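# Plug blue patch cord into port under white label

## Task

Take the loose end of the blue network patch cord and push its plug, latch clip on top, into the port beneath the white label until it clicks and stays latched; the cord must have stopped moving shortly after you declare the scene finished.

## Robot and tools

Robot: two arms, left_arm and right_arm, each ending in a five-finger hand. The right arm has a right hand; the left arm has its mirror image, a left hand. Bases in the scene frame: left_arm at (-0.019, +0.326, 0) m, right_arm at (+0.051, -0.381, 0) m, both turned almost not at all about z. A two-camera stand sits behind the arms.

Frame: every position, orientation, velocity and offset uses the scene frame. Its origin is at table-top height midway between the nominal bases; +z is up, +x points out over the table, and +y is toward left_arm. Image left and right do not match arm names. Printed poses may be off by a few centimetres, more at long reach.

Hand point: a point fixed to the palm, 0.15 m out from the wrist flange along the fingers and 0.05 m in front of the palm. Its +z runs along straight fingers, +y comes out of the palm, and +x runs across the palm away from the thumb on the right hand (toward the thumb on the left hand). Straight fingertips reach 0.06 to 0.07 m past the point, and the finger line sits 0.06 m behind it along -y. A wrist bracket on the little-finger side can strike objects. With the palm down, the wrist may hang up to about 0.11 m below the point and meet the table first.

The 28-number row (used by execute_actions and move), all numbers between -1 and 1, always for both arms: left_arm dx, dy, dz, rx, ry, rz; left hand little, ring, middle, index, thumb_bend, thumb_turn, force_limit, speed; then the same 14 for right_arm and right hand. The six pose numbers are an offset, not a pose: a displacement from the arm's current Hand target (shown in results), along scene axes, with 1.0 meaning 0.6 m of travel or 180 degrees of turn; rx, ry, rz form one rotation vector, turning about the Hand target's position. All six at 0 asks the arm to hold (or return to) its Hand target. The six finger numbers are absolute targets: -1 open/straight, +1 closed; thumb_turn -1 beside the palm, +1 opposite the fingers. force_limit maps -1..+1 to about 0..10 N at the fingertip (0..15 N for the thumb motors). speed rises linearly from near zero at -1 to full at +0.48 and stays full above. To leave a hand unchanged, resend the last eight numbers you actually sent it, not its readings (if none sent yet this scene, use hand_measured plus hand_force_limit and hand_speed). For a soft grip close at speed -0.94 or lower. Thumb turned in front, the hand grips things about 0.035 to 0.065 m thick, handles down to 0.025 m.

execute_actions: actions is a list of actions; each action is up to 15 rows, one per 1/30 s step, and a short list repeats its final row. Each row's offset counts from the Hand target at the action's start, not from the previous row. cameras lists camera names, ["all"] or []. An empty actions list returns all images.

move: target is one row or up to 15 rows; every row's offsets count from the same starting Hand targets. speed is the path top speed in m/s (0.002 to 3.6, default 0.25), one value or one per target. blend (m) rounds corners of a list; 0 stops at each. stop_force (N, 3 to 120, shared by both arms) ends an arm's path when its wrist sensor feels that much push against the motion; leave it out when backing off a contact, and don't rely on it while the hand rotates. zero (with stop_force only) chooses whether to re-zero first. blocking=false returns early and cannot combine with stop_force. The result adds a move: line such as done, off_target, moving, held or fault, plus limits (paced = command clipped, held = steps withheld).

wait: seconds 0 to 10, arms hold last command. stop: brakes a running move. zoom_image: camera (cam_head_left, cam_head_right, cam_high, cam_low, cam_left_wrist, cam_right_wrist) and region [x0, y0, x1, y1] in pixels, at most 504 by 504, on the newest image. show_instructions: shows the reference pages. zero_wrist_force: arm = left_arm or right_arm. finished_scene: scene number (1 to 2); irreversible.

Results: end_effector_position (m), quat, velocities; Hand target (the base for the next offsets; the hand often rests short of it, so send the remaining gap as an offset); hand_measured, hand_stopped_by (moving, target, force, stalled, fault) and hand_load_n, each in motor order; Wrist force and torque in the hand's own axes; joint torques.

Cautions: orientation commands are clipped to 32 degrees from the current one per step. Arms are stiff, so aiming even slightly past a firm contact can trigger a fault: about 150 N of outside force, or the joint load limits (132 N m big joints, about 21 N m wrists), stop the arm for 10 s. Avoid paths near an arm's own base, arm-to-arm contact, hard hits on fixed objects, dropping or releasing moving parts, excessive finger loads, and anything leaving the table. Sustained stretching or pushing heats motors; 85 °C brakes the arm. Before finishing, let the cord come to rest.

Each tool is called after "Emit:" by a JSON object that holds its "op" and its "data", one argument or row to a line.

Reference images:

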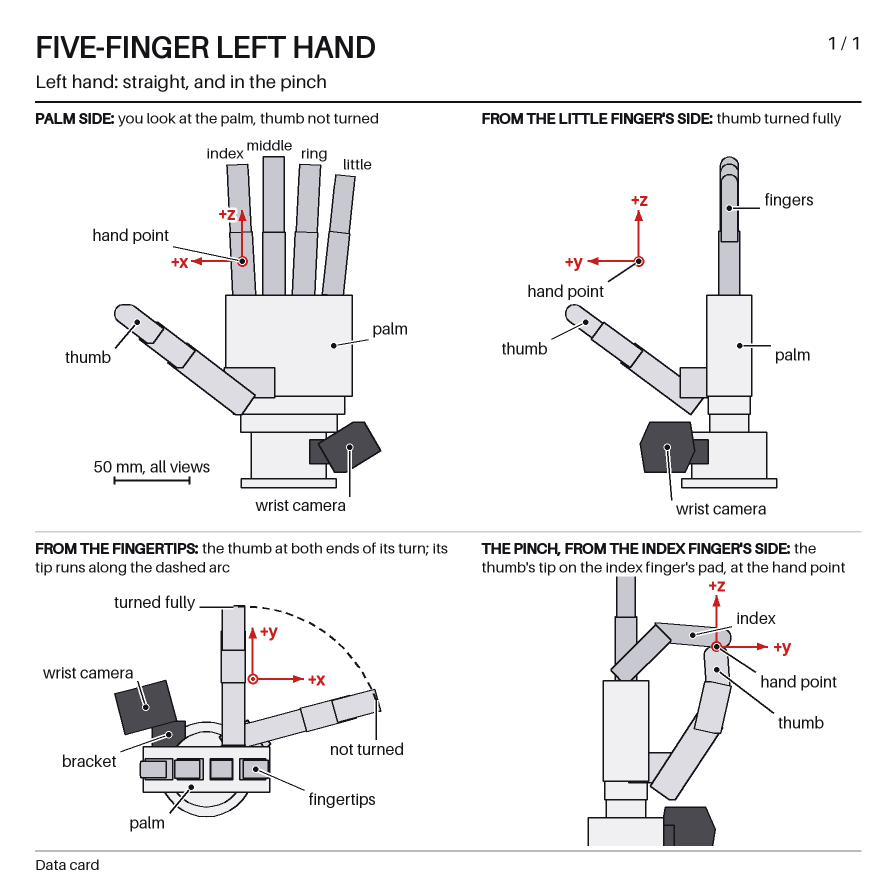

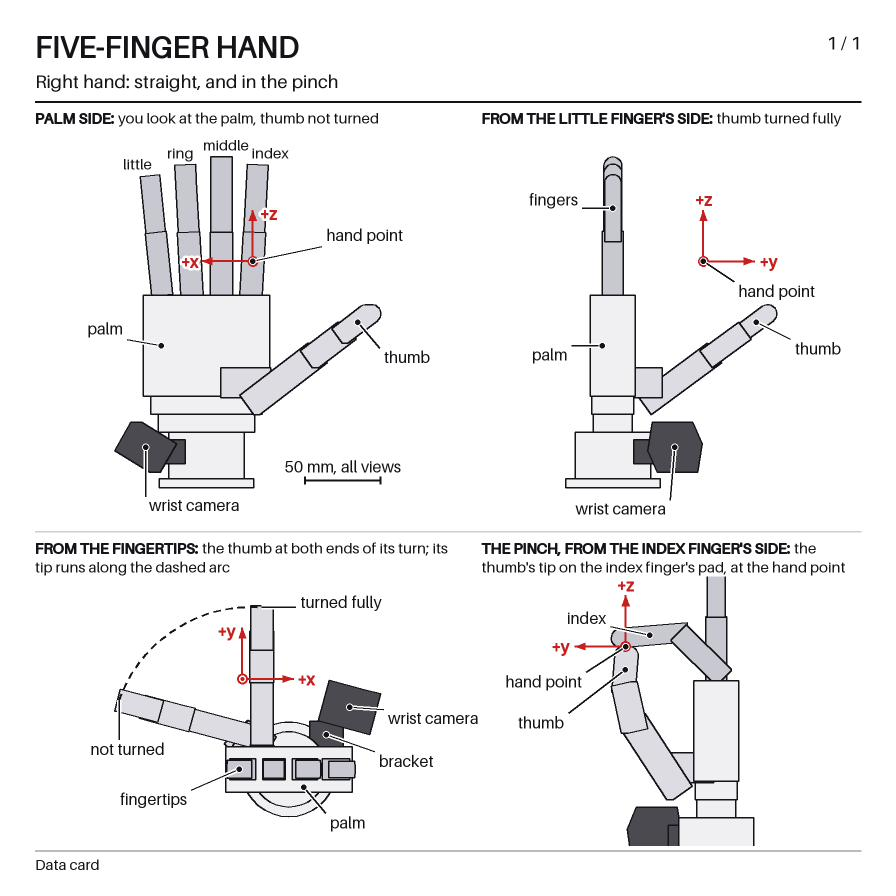

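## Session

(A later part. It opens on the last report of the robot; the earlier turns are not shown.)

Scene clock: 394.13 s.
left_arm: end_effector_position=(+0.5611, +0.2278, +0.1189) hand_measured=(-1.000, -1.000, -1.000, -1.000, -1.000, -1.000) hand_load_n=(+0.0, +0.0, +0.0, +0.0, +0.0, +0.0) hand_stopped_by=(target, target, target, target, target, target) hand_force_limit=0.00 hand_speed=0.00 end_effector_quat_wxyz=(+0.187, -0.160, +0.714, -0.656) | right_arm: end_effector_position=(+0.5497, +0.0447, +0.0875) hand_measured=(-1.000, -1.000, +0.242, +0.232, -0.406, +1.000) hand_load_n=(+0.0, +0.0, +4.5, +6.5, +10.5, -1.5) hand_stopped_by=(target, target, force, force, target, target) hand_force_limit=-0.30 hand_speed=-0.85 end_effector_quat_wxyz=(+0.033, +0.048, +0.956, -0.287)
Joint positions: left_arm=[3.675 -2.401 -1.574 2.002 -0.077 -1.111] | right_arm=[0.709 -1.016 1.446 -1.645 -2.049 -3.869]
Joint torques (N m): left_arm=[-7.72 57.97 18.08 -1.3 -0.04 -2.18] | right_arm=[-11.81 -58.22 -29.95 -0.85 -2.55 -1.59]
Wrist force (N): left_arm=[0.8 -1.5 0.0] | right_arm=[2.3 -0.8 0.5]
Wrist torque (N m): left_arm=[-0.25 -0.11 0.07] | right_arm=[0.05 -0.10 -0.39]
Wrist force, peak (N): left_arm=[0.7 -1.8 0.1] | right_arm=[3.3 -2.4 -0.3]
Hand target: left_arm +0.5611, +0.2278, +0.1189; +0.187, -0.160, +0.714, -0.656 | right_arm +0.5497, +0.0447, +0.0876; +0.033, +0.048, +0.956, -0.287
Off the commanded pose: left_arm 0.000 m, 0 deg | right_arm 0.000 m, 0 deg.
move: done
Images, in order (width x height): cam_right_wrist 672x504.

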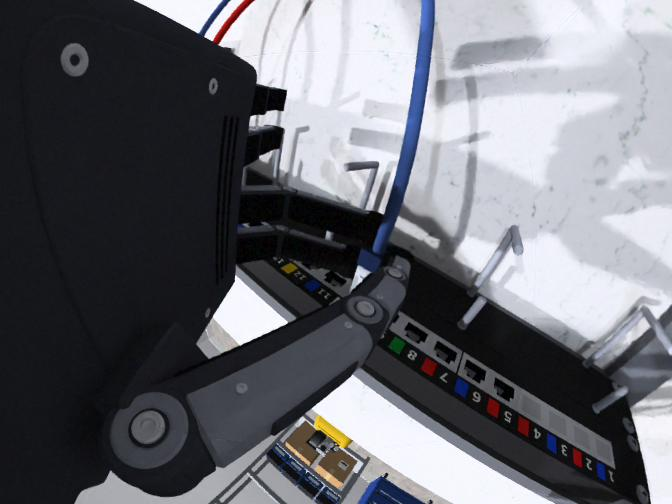

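Emit:
{"op": "zoom_image", "data": {
  "camera": "cam_right_wrist",
  "region": [335, 240, 385, 300]
}}

Emit:
{"op": "execute_actions", "data": {
  "actions": [],
  "cameras": ["cam_left_wrist"]
}}

Emit:
{"op": "zoom_image", "data": {
  "camera": "cam_left_wrist",
  "region": [316, 230, 346, 260]
}}

Scaled by 8.400 from the camera's 672x504 image, which has a finer 960x720 frame.

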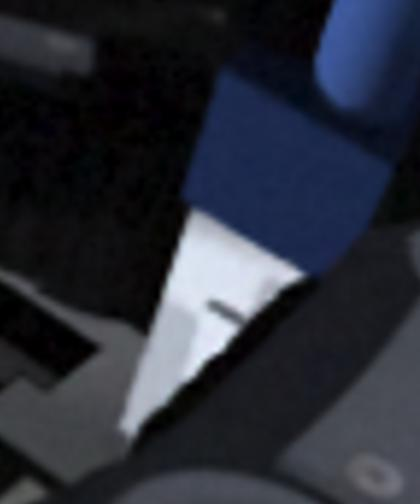

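Scene clock: 394.40 s.
left_arm: end_effector_position=(+0.5611, +0.2278, +0.1189) hand_measured=(-1.000, -1.000, -1.000, -1.000, -1.000, -1.000) hand_load_n=(+0.0, +0.0, +0.0, -0.5, +0.0, +0.0) hand_stopped_by=(target, target, target, target, target, target) hand_force_limit=0.00 hand_speed=0.00 end_effector_quat_wxyz=(+0.187, -0.160, +0.714, -0.656) | right_arm: end_effector_position=(+0.5497, +0.0447, +0.0876) hand_measured=(-1.000, -1.000, +0.242, +0.232, -0.406, +1.000) hand_load_n=(+0.0, +0.0, +4.5, +6.0, +10.5, -1.5) hand_stopped_by=(target, target, force, force, target, target) hand_force_limit=-0.30 hand_speed=-0.85 end_effector_quat_wxyz=(+0.033, +0.048, +0.956, -0.287)
Joint positions: left_arm=[3.675 -2.401 -1.574 2.002 -0.077 -1.111] | right_arm=[0.709 -1.016 1.445 -1.645 -2.049 -3.869]
Joint velocities: within noise
Joint torques (N m): left_arm=[-6.9 56.97 18.24 -1.44 0.11 -2.27] | right_arm=[-11.76 -58.52 -29.56 -0.82 -2.28 -1.54]
Motor temperatures (°C): left_arm=[30 33 36 38 40 36] | right_arm=[33 31 33 36 37 39]
Wrist force (N): left_arm=[0.6 -1.8 -0.1] | right_arm=[2.8 -0.9 0.6]
Wrist torque (N m): left_arm=[-0.28 -0.09 0.07] | right_arm=[0.06 -0.11 -0.38]
Wrist force, peak (N): left_arm=[0.6 -1.8 -0.1] | right_arm=[2.7 -0.3 1.4]
Hand target: left_arm +0.5611, +0.2278, +0.1189; +0.187, -0.160, +0.714, -0.656 | right_arm +0.5497, +0.0447, +0.0876; +0.033, +0.048, +0.956, -0.287
Off the commanded pose: left_arm 0.000 m, 0 deg | right_arm 0.000 m, 0 deg.
Images, in order (width x height): cam_left_wrist 672x504.

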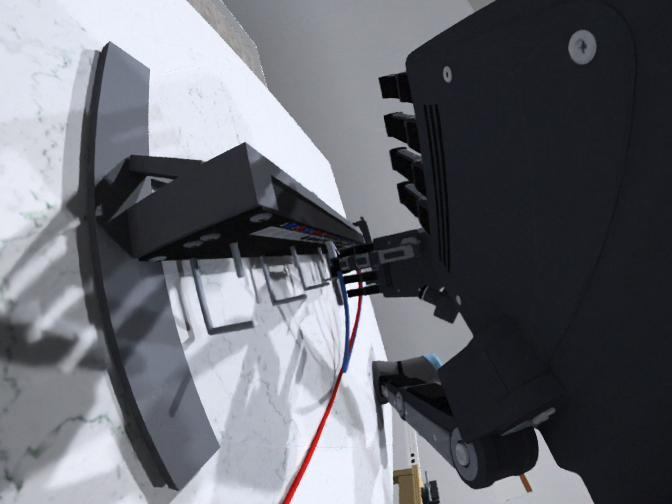

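Scaled by 16.800 from the camera's 672x504 image, which has a finer 960x720 frame.

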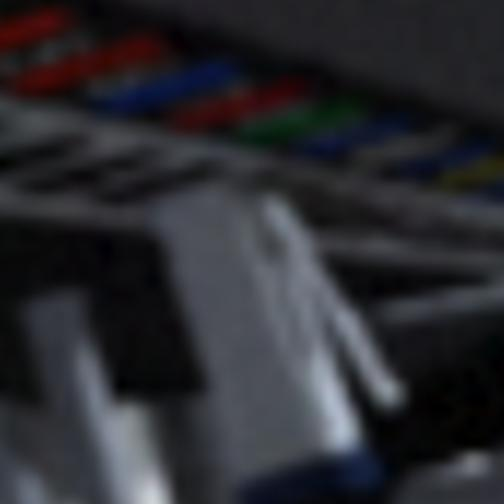

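Emit:
{"op": "execute_actions", "data": {
  "actions": [],
  "cameras": ["cam_left_wrist","cam_right_wrist"]
}}

Emit:
{"op": "zoom_image", "data": {
  "camera": "cam_right_wrist",
  "region": [330, 270, 365, 305]
}}

Emit:
{"op": "zoom_image", "data": {
  "camera": "cam_left_wrist",
  "region": [311, 225, 351, 265]
}}

Scene clock: 395.00 s.
left_arm: end_effector_position=(+0.5611, +0.2278, +0.1189) hand_measured=(-1.000, -1.000, -1.000, -1.000, -1.000, -1.000) hand_load_n=(+0.0, +0.0, +0.0, +0.0, +0.0, -0.5) hand_stopped_by=(target, target, target, target, target, target) hand_force_limit=0.00 hand_speed=0.00 end_effector_quat_wxyz=(+0.187, -0.160, +0.714, -0.656) | right_arm: end_effector_position=(+0.5497, +0.0447, +0.0876) hand_measured=(-1.000, -1.000, +0.242, +0.232, -0.406, +1.000) hand_load_n=(+0.0, +0.0, +4.5, +6.5, +10.0, -2.0) hand_stopped_by=(target, target, force, force, target, target) hand_force_limit=-0.30 hand_speed=-0.85 end_effector_quat_wxyz=(+0.033, +0.048, +0.956, -0.287)
Joint positions: left_arm=[3.675 -2.401 -1.574 2.002 -0.077 -1.111] | right_arm=[0.709 -1.016 1.445 -1.645 -2.049 -3.869]
Joint velocities: within noise
Joint torques (N m): left_arm=[-7.72 56.38 18.76 -1.2 -0.24 -2.07] | right_arm=[-11.35 -58.05 -30.25 -0.82 -0.94 -1.47]
Motor temperatures (°C): left_arm=[30 33 36 38 40 36] | right_arm=[33 31 33 36 37 39]
Wrist force (N): left_arm=[0.7 -1.6 0.0] | right_arm=[2.6 -0.6 0.8]
Wrist torque (N m): left_arm=[-0.26 -0.11 0.07] | right_arm=[0.07 -0.09 -0.39]
Wrist force, peak (N): left_arm=[0.9 -1.5 -0.2] | right_arm=[3.0 -1.1 0.6]
Hand target: left_arm +0.5611, +0.2278, +0.1189; +0.187, -0.160, +0.714, -0.656 | right_arm +0.5497, +0.0447, +0.0876; +0.033, +0.048, +0.956, -0.287
Off the commanded pose: left_arm 0.000 m, 0 deg | right_arm 0.000 m, 0 deg.
Images, in order (width x height): cam_left_wrist 672x504, cam_right_wrist 672x504.

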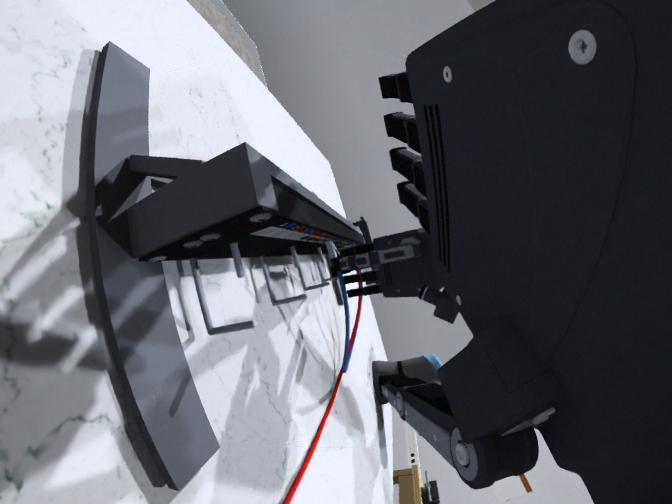

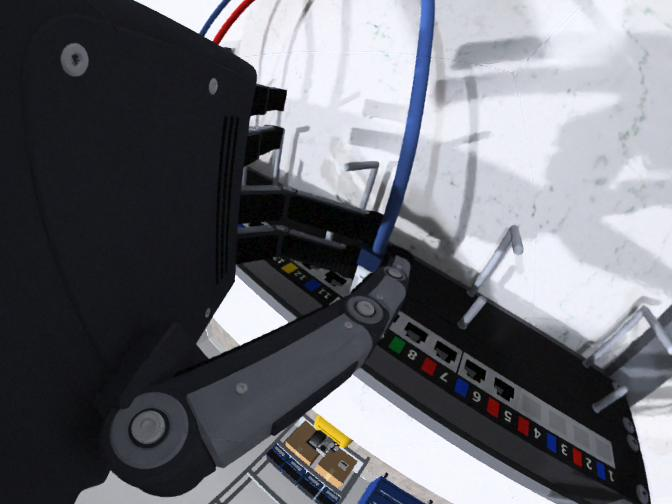

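Scaled by 14.400 from the camera's 672x504 image, which has a finer 960x720 frame.

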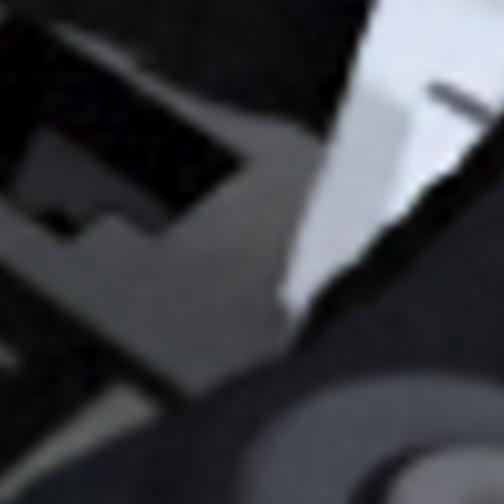

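Scaled by 12.600 from the camera's 672x504 image, which has a finer 960x720 frame.

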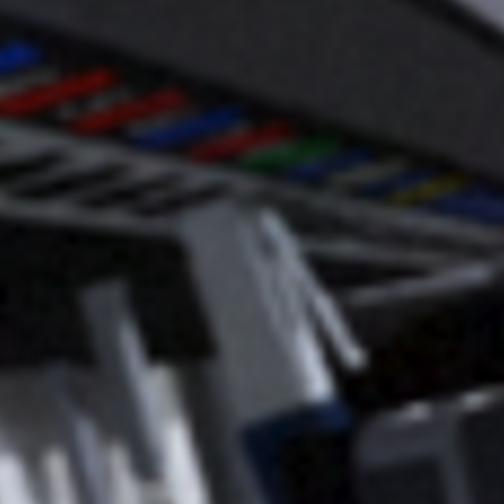

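Emit:
{"op": "move", "data": {
  "target": [
    [0,0,0,0,0,0,-1,-1,-1,-1,-1,-1,0,0,0.00498,-0.0005,0,0,0,0,-1,-1,0.7,0.7,-0.4,1,-0.3,-0.85]
  ],
  "speed": 0.005,
  "stop_force": 4,
  "cameras": ["cam_left_wrist","cam_right_wrist"]
}}

Emit:
{"op": "zoom_image", "data": {
  "camera": "cam_right_wrist",
  "region": [330, 270, 365, 305]
}}

Emit:
{"op": "zoom_image", "data": {
  "camera": "cam_left_wrist",
  "region": [316, 230, 346, 260]
}}

Scene clock: 396.67 s.
left_arm: end_effector_position=(+0.5611, +0.2278, +0.1189) hand_measured=(-1.000, -1.000, -1.000, -1.000, -1.000, -1.000) hand_load_n=(+0.0, +0.0, +0.0, +0.0, +0.0, +0.0) hand_stopped_by=(target, target, target, target, target, target) hand_force_limit=0.00 hand_speed=0.00 end_effector_quat_wxyz=(+0.187, -0.160, +0.714, -0.656) | right_arm: end_effector_position=(+0.5527, +0.0444, +0.0876) hand_measured=(-1.000, -1.000, +0.242, +0.232, -0.406, +1.000) hand_load_n=(+0.0, +0.0, +4.5, +7.0, +10.0, -1.0) hand_stopped_by=(target, target, force, force, target, target) hand_force_limit=-0.30 hand_speed=-0.85 end_effector_quat_wxyz=(+0.033, +0.048, +0.956, -0.287)
Joint positions: left_arm=[3.675 -2.401 -1.574 2.002 -0.077 -1.111] | right_arm=[0.706 -1.013 1.439 -1.644 -2.05 -3.873]
Joint torques (N m): left_arm=[-8.97 56.51 18.42 -1.3 0.12 -2.16] | right_arm=[-11.81 -40.32 -30.1 -0.64 -3.01 -1.62]
Wrist force (N): left_arm=[0.6 -1.4 0.1] | right_arm=[1.3 -1.5 1.3]
Wrist torque (N m): left_arm=[-0.23 -0.09 0.06] | right_arm=[0.02 -0.06 -0.39]
Wrist force, peak (N): left_arm=[0.9 -1.8 0.1] | right_arm=[6.2 -1.1 0.9]
Hand target: left_arm +0.5611, +0.2278, +0.1189; +0.187, -0.160, +0.714, -0.656 | right_arm +0.5527, +0.0444, +0.0876; +0.033, +0.048, +0.956, -0.287
Off the commanded pose: left_arm 0.000 m, 0 deg | right_arm 0.000 m, 0 deg.
move: done
Images, in order (width x height): cam_left_wrist 672x504, cam_right_wrist 672x504.

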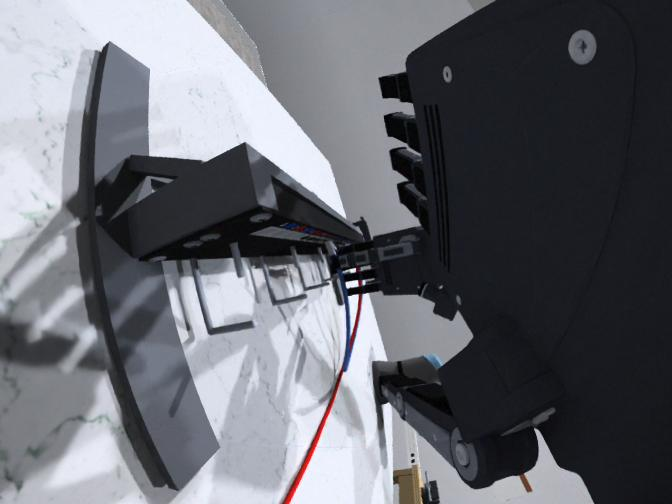

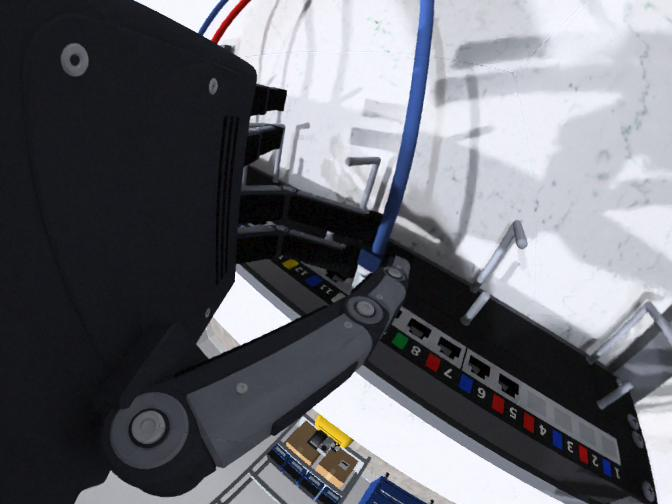

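Scaled by 14.400 from the camera's 672x504 image, which has a finer 960x720 frame.

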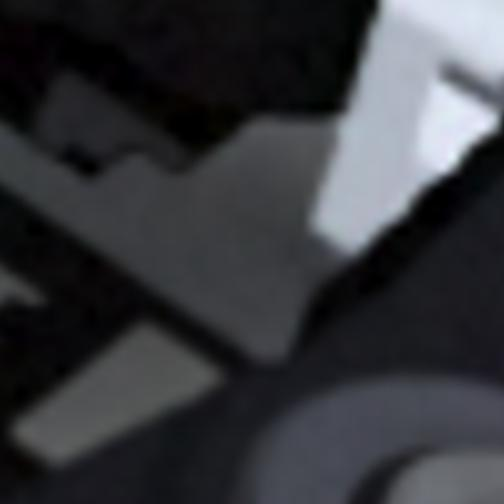

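Scaled by 16.800 from the camera's 672x504 image, which has a finer 960x720 frame.

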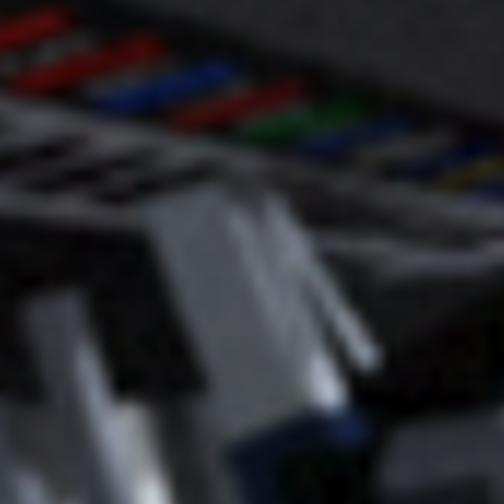

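Emit:
{"op": "move", "data": {
  "target": [
    [0,0,0,0,0,0,-1,-1,-1,-1,-1,-1,0,0,0.00498,-0.0005,0,0,0,0,-1,-1,0.7,0.7,-0.4,1,-0.3,-0.85]
  ],
  "speed": 0.006,
  "stop_force": 6,
  "cameras": ["cam_left_wrist","cam_right_wrist"]
}}

Emit:
{"op": "zoom_image", "data": {
  "camera": "cam_right_wrist",
  "region": [330, 240, 400, 310]
}}

Emit:
{"op": "zoom_image", "data": {
  "camera": "cam_left_wrist",
  "region": [311, 225, 351, 265]
}}

Scene clock: 398.63 s.
left_arm: end_effector_position=(+0.5611, +0.2278, +0.1189) hand_measured=(-1.000, -1.000, -1.000, -1.000, -1.000, -1.000) hand_load_n=(+0.0, +0.0, +0.0, +0.0, +0.0, -0.5) hand_stopped_by=(target, target, target, target, target, target) hand_force_limit=0.00 hand_speed=0.00 end_effector_quat_wxyz=(+0.187, -0.160, +0.714, -0.656) | right_arm: end_effector_position=(+0.5546, +0.0442, +0.0876) hand_measured=(-1.000, -1.000, +0.242, +0.232, -0.406, +1.000) hand_load_n=(+0.0, +0.0, +5.0, +7.0, +10.0, -1.5) hand_stopped_by=(target, target, force, force, target, target) hand_force_limit=-0.30 hand_speed=-0.85 end_effector_quat_wxyz=(+0.033, +0.048, +0.956, -0.287)
Joint positions: left_arm=[3.675 -2.401 -1.574 2.002 -0.077 -1.111] | right_arm=[0.704 -1.01 1.436 -1.644 -2.05 -3.875]
Joint torques (N m): left_arm=[-8.3 58.58 18 -1.51 -0.05 -2.17] | right_arm=[8.83 -60.39 -17.85 -5.56 -0.49 2.01]
Wrist force (N): left_arm=[0.6 -1.5 0.0] | right_arm=[5.4 -1.7 2.4]
Wrist torque (N m): left_arm=[-0.25 -0.09 0.06] | right_arm=[0.04 -0.16 -0.40]
Wrist force, peak (N): left_arm=[0.7 -1.8 0.0] | right_arm=[8.8 -3.3 1.8]
Hand target: left_arm +0.5611, +0.2278, +0.1189; +0.187, -0.160, +0.714, -0.656 | right_arm +0.5546, +0.0442, +0.0876; +0.033, +0.048, +0.956, -0.287 (not the last commanded pose)
Off the commanded pose: left_arm 0.000 m, 0 deg | right_arm 0.001 m, 0 deg.
move: contact (right_arm)
Images, in order (width x height): cam_left_wrist 672x504, cam_right_wrist 672x504.

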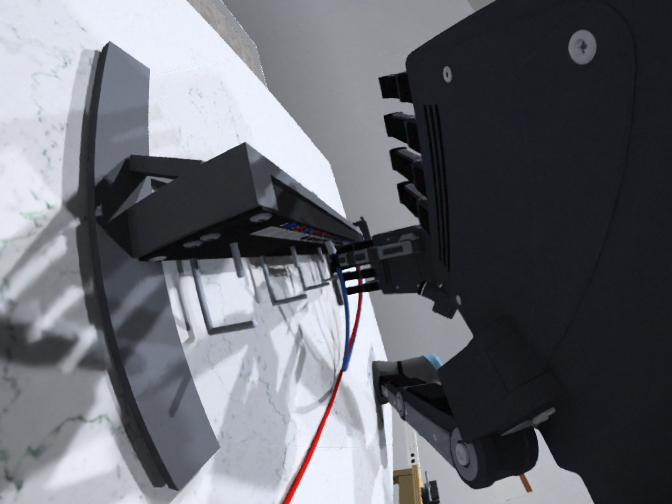

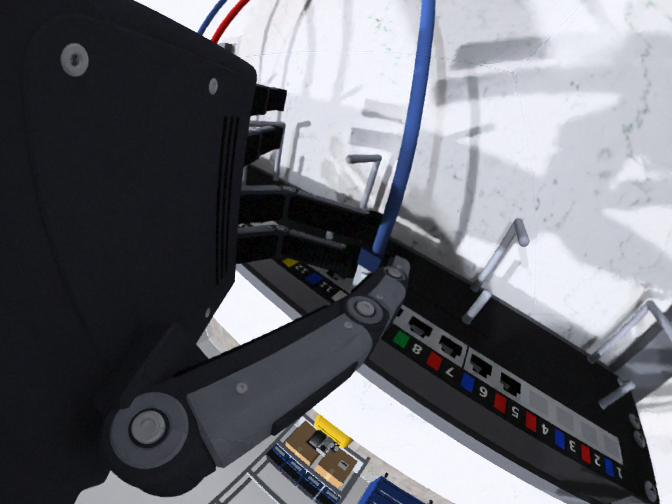

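Scaled by 7.200 from the camera's 672x504 image, which has a finer 960x720 frame.

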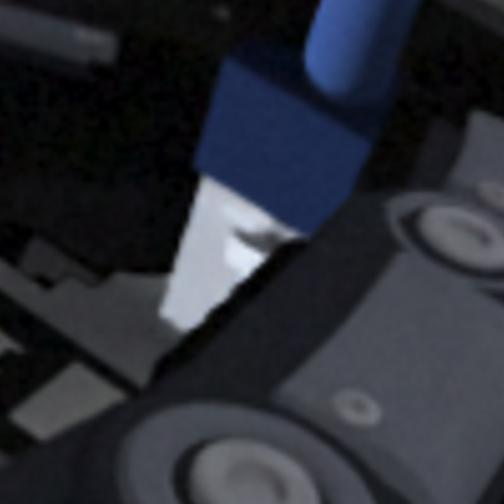

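Scaled by 12.600 from the camera's 672x504 image, which has a finer 960x720 frame.

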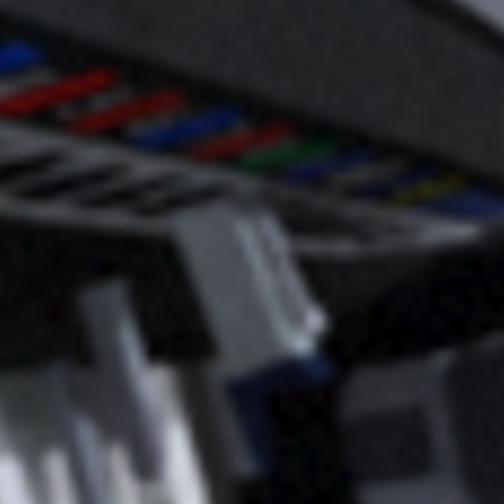

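Emit:
{"op": "execute_actions", "data": {
  "actions": []
}}

Emit:
{"op": "zoom_image", "data": {
  "camera": "cam_left_wrist",
  "region": [270, 170, 470, 320]
}}

Scene clock: 398.97 s.
left_arm: end_effector_position=(+0.5611, +0.2278, +0.1189) hand_measured=(-1.000, -1.000, -1.000, -1.000, -1.000, -1.000) hand_load_n=(+0.0, +0.0, -0.5, -0.5, +0.0, -0.5) hand_stopped_by=(target, target, target, target, target, target) hand_force_limit=0.00 hand_speed=0.00 end_effector_quat_wxyz=(+0.187, -0.160, +0.714, -0.656) | right_arm: end_effector_position=(+0.5546, +0.0442, +0.0876) hand_measured=(-1.000, -1.000, +0.242, +0.232, -0.406, +1.000) hand_load_n=(+0.0, +0.0, +5.0, +7.0, +9.5, -1.5) hand_stopped_by=(target, target, force, force, target, target) hand_force_limit=-0.30 hand_speed=-0.85 end_effector_quat_wxyz=(+0.033, +0.048, +0.956, -0.287)
Joint positions: left_arm=[3.675 -2.401 -1.574 2.002 -0.077 -1.111] | right_arm=[0.704 -1.01 1.436 -1.644 -2.05 -3.875]
Joint velocities: within noise
Joint torques (N m): left_arm=[-8.43 56.51 17.76 -1.43 0.07 -2.19] | right_arm=[7.78 -59.66 -18.64 -5.31 -0.66 2.02]
Motor temperatures (°C): left_arm=[30 33 36 38 40 36] | right_arm=[33 31 33 36 37 39]
Wrist force (N): left_arm=[0.6 -1.5 0.0] | right_arm=[5.4 -2.3 1.9]
Wrist torque (N m): left_arm=[-0.24 -0.10 0.06] | right_arm=[0.03 -0.15 -0.41]
Wrist force, peak (N): left_arm=[0.7 -1.7 0.2] | right_arm=[5.6 -2.4 2.1]
Hand target: left_arm +0.5611, +0.2278, +0.1189; +0.187, -0.160, +0.714, -0.656 | right_arm +0.5546, +0.0442, +0.0876; +0.033, +0.048, +0.956, -0.287 (not the last commanded pose)
Off the commanded pose: left_arm 0.000 m, 0 deg | right_arm 0.001 m, 0 deg.

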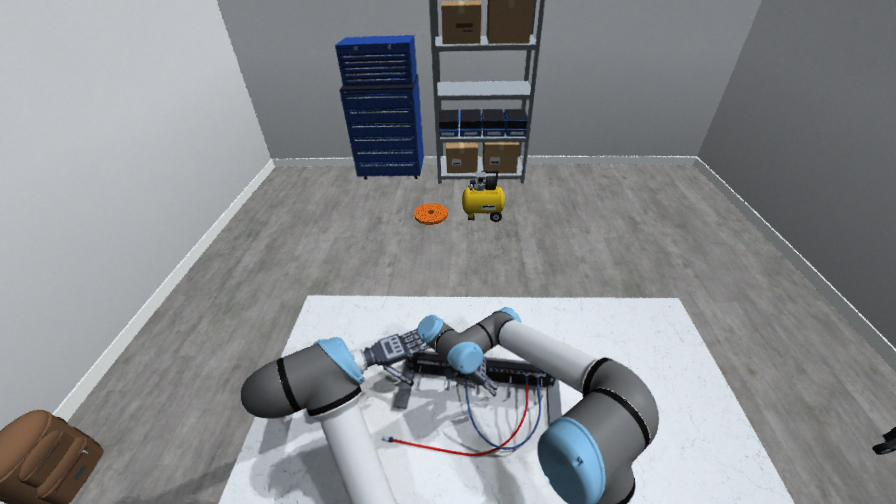

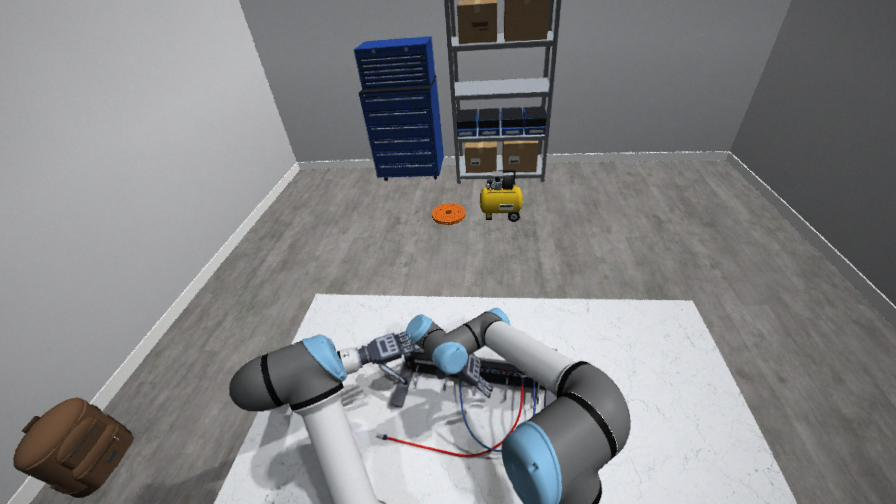

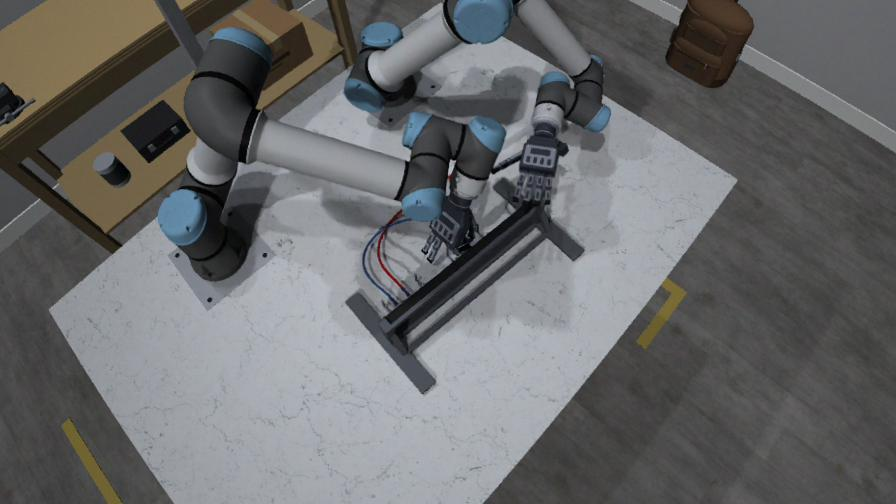

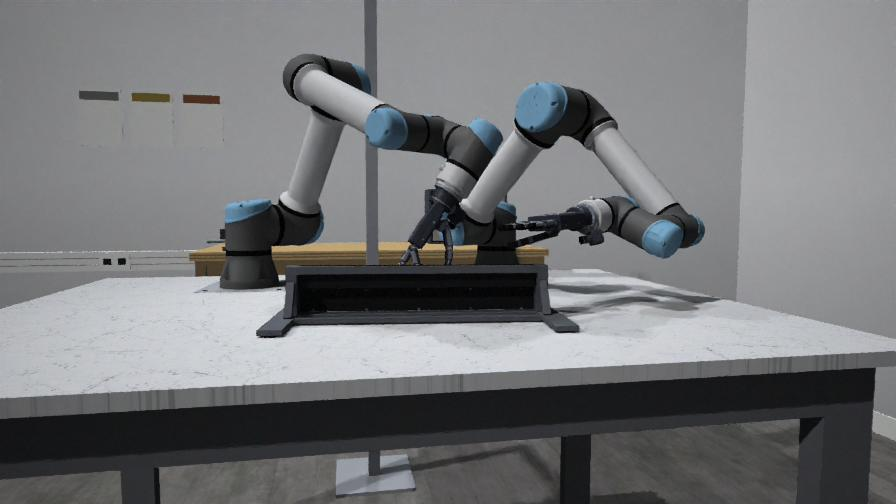

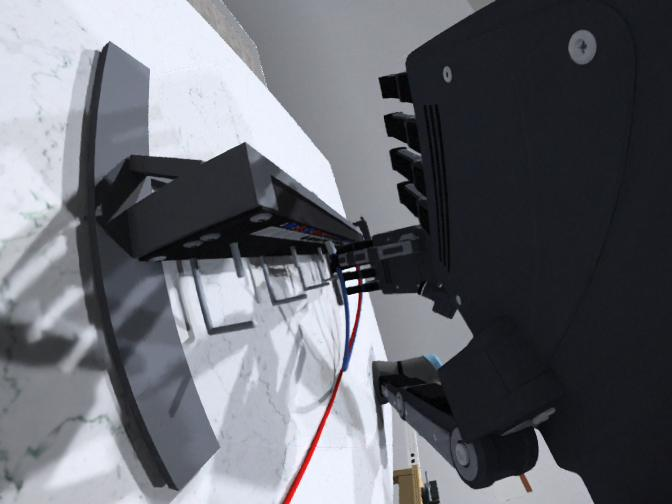

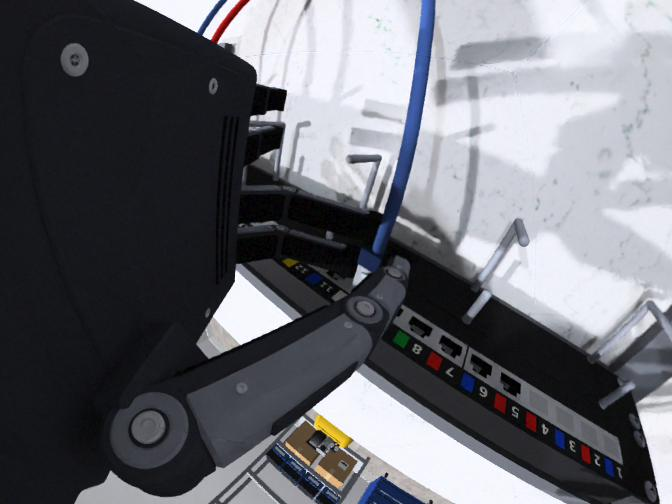

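Scaled by 2.520 from the camera's 672x504 image, which has a finer 960x720 frame.

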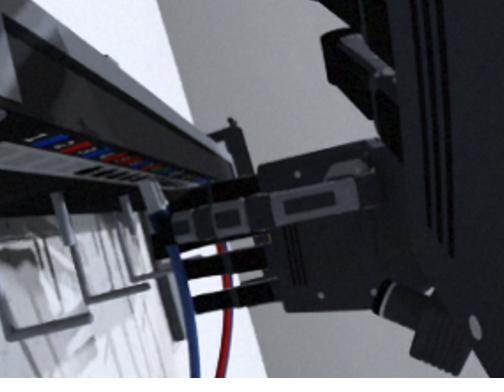

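Emit:
{"op": "zoom_image", "data": {
  "camera": "cam_low",
  "region": [380, 180, 500, 280]
}}

Emit:
{"op": "zoom_image", "data": {
  "camera": "cam_high",
  "region": [400, 180, 520, 280]
}}

Emit:
{"op": "zoom_image", "data": {
  "camera": "cam_left_wrist",
  "region": [316, 210, 376, 270]
}}

Scaled by 4.200 from the camera's 896x504 image, which has a finer 1280x720 frame.

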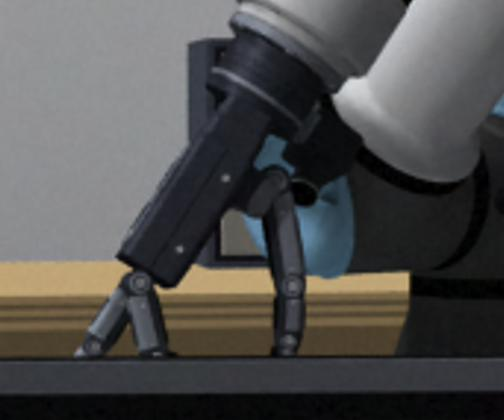

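Scaled by 4.200 from the camera's 896x504 image, which has a finer 1280x720 frame.

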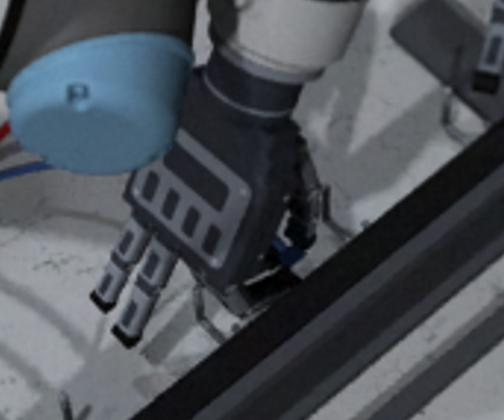

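Scaled by 8.400 from the camera's 672x504 image, which has a finer 960x720 frame.

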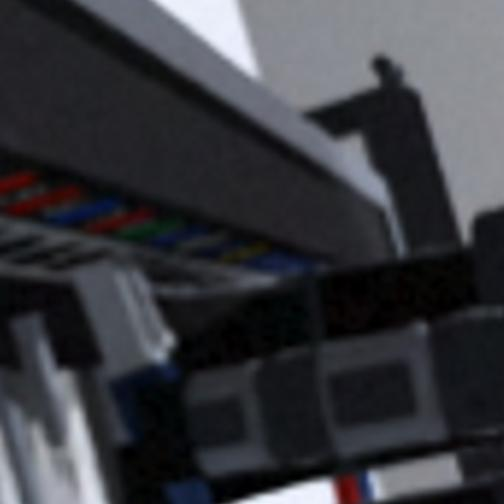

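Emit:
{"op": "move", "data": {
  "target": [
    [0,0,0,0,0,0,-1,-1,-1,-1,-1,-1,0,0,0.00498,-0.0005,0,0,0,0,-1,-1,0.7,0.7,-0.4,1,-0.3,-0.85]
  ],
  "speed": 0.01,
  "stop_force": 12,
  "cameras": ["cam_left_wrist","cam_right_wrist"]
}}

Emit:
{"op": "zoom_image", "data": {
  "camera": "cam_right_wrist",
  "region": [330, 240, 400, 310]
}}

Emit:
{"op": "zoom_image", "data": {
  "camera": "cam_left_wrist",
  "region": [311, 225, 351, 265]
}}

Scene clock: 400.73 s.
left_arm: end_effector_position=(+0.5611, +0.2278, +0.1189) hand_measured=(-1.000, -1.000, -1.000, -1.000, -1.000, -1.000) hand_load_n=(+0.0, +0.0, +0.0, +0.0, +0.0, -0.5) hand_stopped_by=(target, target, target, target, target, target) hand_force_limit=0.00 hand_speed=0.00 end_effector_quat_wxyz=(+0.187, -0.160, +0.714, -0.656) | right_arm: end_effector_position=(+0.5558, +0.0442, +0.0876) hand_measured=(-1.000, -1.000, +0.242, +0.232, -0.406, +1.000) hand_load_n=(+0.0, +0.0, +6.0, +7.0, +9.5, -3.0) hand_stopped_by=(target, target, force, force, target, target) hand_force_limit=-0.30 hand_speed=-0.85 end_effector_quat_wxyz=(+0.033, +0.048, +0.956, -0.287)
Joint positions: left_arm=[3.675 -2.401 -1.574 2.002 -0.077 -1.111] | right_arm=[0.703 -1.008 1.433 -1.643 -2.05 -3.876]
Joint torques (N m): left_arm=[-7.48 57.07 19.26 -1.35 -0.12 -2.15] | right_arm=[6.52 -61.67 -22.01 -7.75 -1.15 2.21]
Wrist force (N): left_arm=[0.8 -1.5 0.1] | right_arm=[13.0 -3.2 3.7]
Wrist torque (N m): left_arm=[-0.26 -0.12 0.08] | right_arm=[0.03 -0.23 -0.47]
Wrist force, peak (N): left_arm=[1.0 -1.6 0.2] | right_arm=[18.2 -4.9 2.5]
Hand target: left_arm +0.5611, +0.2278, +0.1189; +0.187, -0.160, +0.714, -0.656 | right_arm +0.5558, +0.0442, +0.0876; +0.033, +0.048, +0.956, -0.287 (not the last commanded pose)
Off the commanded pose: left_arm 0.000 m, 0 deg | right_arm 0.002 m, 0 deg.
move: contact (right_arm)
Images, in order (width x height): cam_left_wrist 672x504, cam_right_wrist 672x504.

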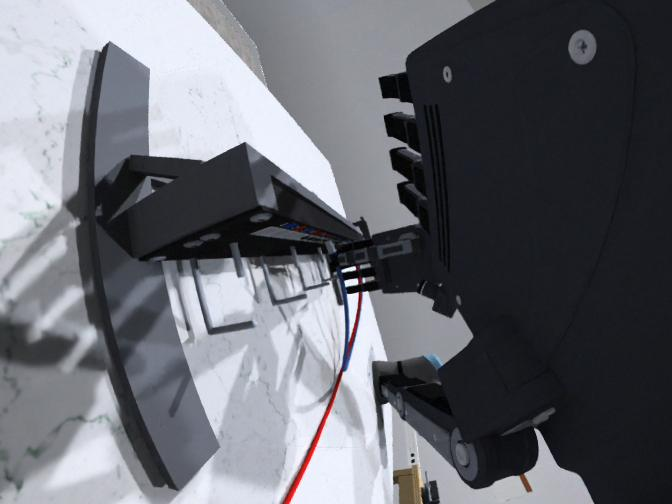

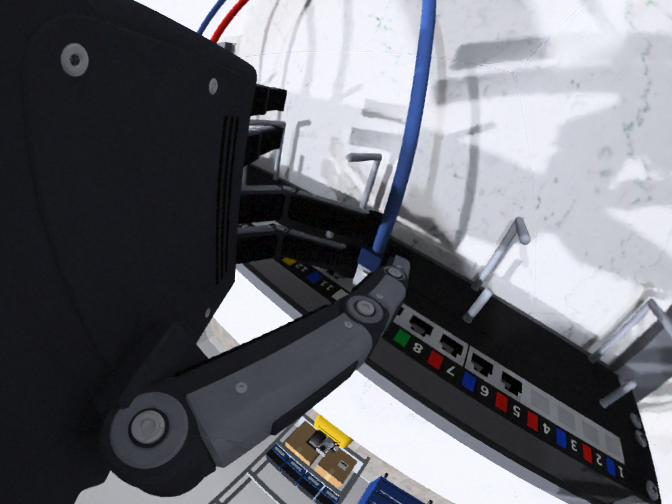

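Scaled by 7.200 from the camera's 672x504 image, which has a finer 960x720 frame.

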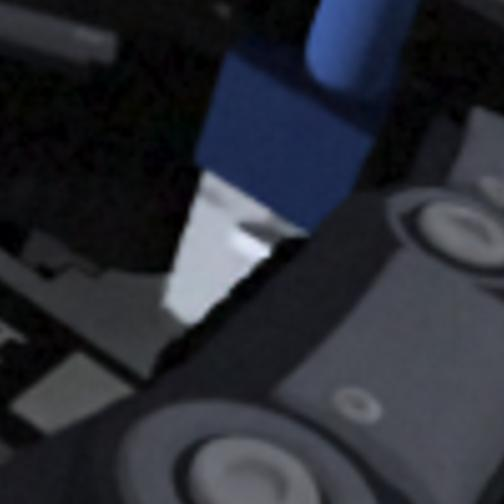

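Scaled by 12.600 from the camera's 672x504 image, which has a finer 960x720 frame.

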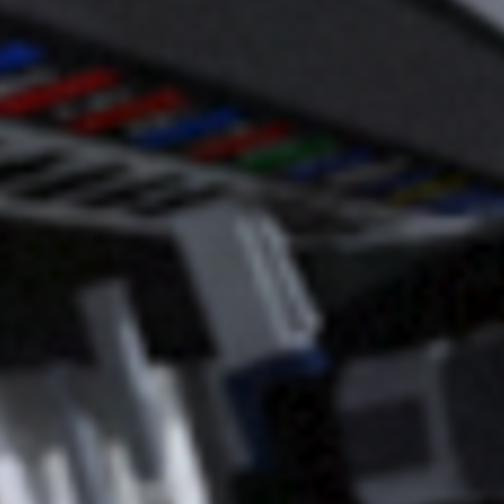

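Emit:
{"op": "move", "data": {
  "target": [
    [0,0,0,0,0,0,-1,-1,-1,-1,-1,-1,0,0,-0.0015,0.00015,0,0,0,0,-1,-1,0.7,0.7,-0.4,1,-0.3,-0.85]
  ],
  "speed": 0.01
}}

Emit:
{"op": "move", "data": {
  "target": [
    [0,0,0,0,0,0,-1,-1,-1,-1,-1,-1,0,0,0,-0.0008,0,0,0,0,-1,-1,0.7,0.7,-0.4,1,-0.3,-0.85]
  ],
  "speed": 0.01
}}

Scene clock: 401.70 s.
left_arm: end_effector_position=(+0.5611, +0.2278, +0.1189) hand_measured=(-1.000, -1.000, -1.000, -1.000, -1.000, -1.000) hand_load_n=(+0.0, +0.0, +0.0, +0.0, +0.0, +0.0) hand_stopped_by=(target, target, target, target, target, target) hand_force_limit=0.00 hand_speed=0.00 end_effector_quat_wxyz=(+0.187, -0.160, +0.714, -0.656) | right_arm: end_effector_position=(+0.5550, +0.0443, +0.0877) hand_measured=(-1.000, -1.000, +0.242, +0.232, -0.406, +1.000) hand_load_n=(+0.0, +0.0, +6.5, +7.5, +9.0, -1.0) hand_stopped_by=(target, target, force, force, target, target) hand_force_limit=-0.30 hand_speed=-0.85 end_effector_quat_wxyz=(+0.033, +0.048, +0.956, -0.287)
Joint positions: left_arm=[3.675 -2.401 -1.574 2.002 -0.077 -1.111] | right_arm=[0.704 -1.01 1.435 -1.644 -2.05 -3.875]
Joint torques (N m): left_arm=[-6.98 56.9 18.27 -1.16 -0.13 -2.1] | right_arm=[12.71 -61.56 -17.99 -3.48 0.16 1.59]
Wrist force (N): left_arm=[0.5 -1.5 0.0] | right_arm=[-2.3 0.7 5.6]
Wrist torque (N m): left_arm=[-0.25 -0.08 0.07] | right_arm=[0.16 -0.08 -0.39]
Wrist force, peak (N): left_arm=[0.7 -1.7 0.2] | right_arm=[13.3 -3.8 3.7]
Hand target: left_arm +0.5611, +0.2278, +0.1189; +0.187, -0.160, +0.714, -0.656 | right_arm +0.5549, +0.0443, +0.0876; +0.033, +0.048, +0.956, -0.287
Off the commanded pose: left_arm 0.000 m, 0 deg | right_arm 0.000 m, 0 deg.
move: done

Scene clock: 402.40 s.
left_arm: end_effector_position=(+0.5611, +0.2278, +0.1189) hand_measured=(-1.000, -1.000, -1.000, -1.000, -1.000, -1.000) hand_load_n=(+0.0, +0.0, +0.0, +0.0, +0.0, +0.0) hand_stopped_by=(target, target, target, target, target, target) hand_force_limit=0.00 hand_speed=0.00 end_effector_quat_wxyz=(+0.187, -0.160, +0.714, -0.656) | right_arm: end_effector_position=(+0.5548, +0.0439, +0.0876) hand_measured=(-1.000, -1.000, +0.242, +0.232, -0.406, +1.000) hand_load_n=(+0.0, +0.0, +5.0, +5.0, +10.0, -0.5) hand_stopped_by=(target, target, force, force, target, target) hand_force_limit=-0.30 hand_speed=-0.85 end_effector_quat_wxyz=(+0.033, +0.048, +0.956, -0.287)
Joint positions: left_arm=[3.675 -2.401 -1.574 2.002 -0.077 -1.111] | right_arm=[0.704 -1.01 1.436 -1.644 -2.05 -3.876]
Joint torques (N m): left_arm=[-8.02 56.81 18.12 -1.51 0.07 -1.95] | right_arm=[-12.01 -61.05 -16.1 -3 -2.82 -1.53]
Wrist force (N): left_arm=[0.8 -1.4 0.1] | right_arm=[-1.9 4.3 2.9]
Wrist torque (N m): left_arm=[-0.24 -0.12 0.07] | right_arm=[0.24 -0.11 -0.35]
Wrist force, peak (N): left_arm=[0.9 -1.7 0.0] | right_arm=[-3.7 1.7 5.3]
Hand target: left_arm +0.5611, +0.2278, +0.1189; +0.187, -0.160, +0.714, -0.656 | right_arm +0.5549, +0.0438, +0.0876; +0.033, +0.048, +0.956, -0.287
Off the commanded pose: left_arm 0.000 m, 0 deg | right_arm 0.000 m, 0 deg.
move: done


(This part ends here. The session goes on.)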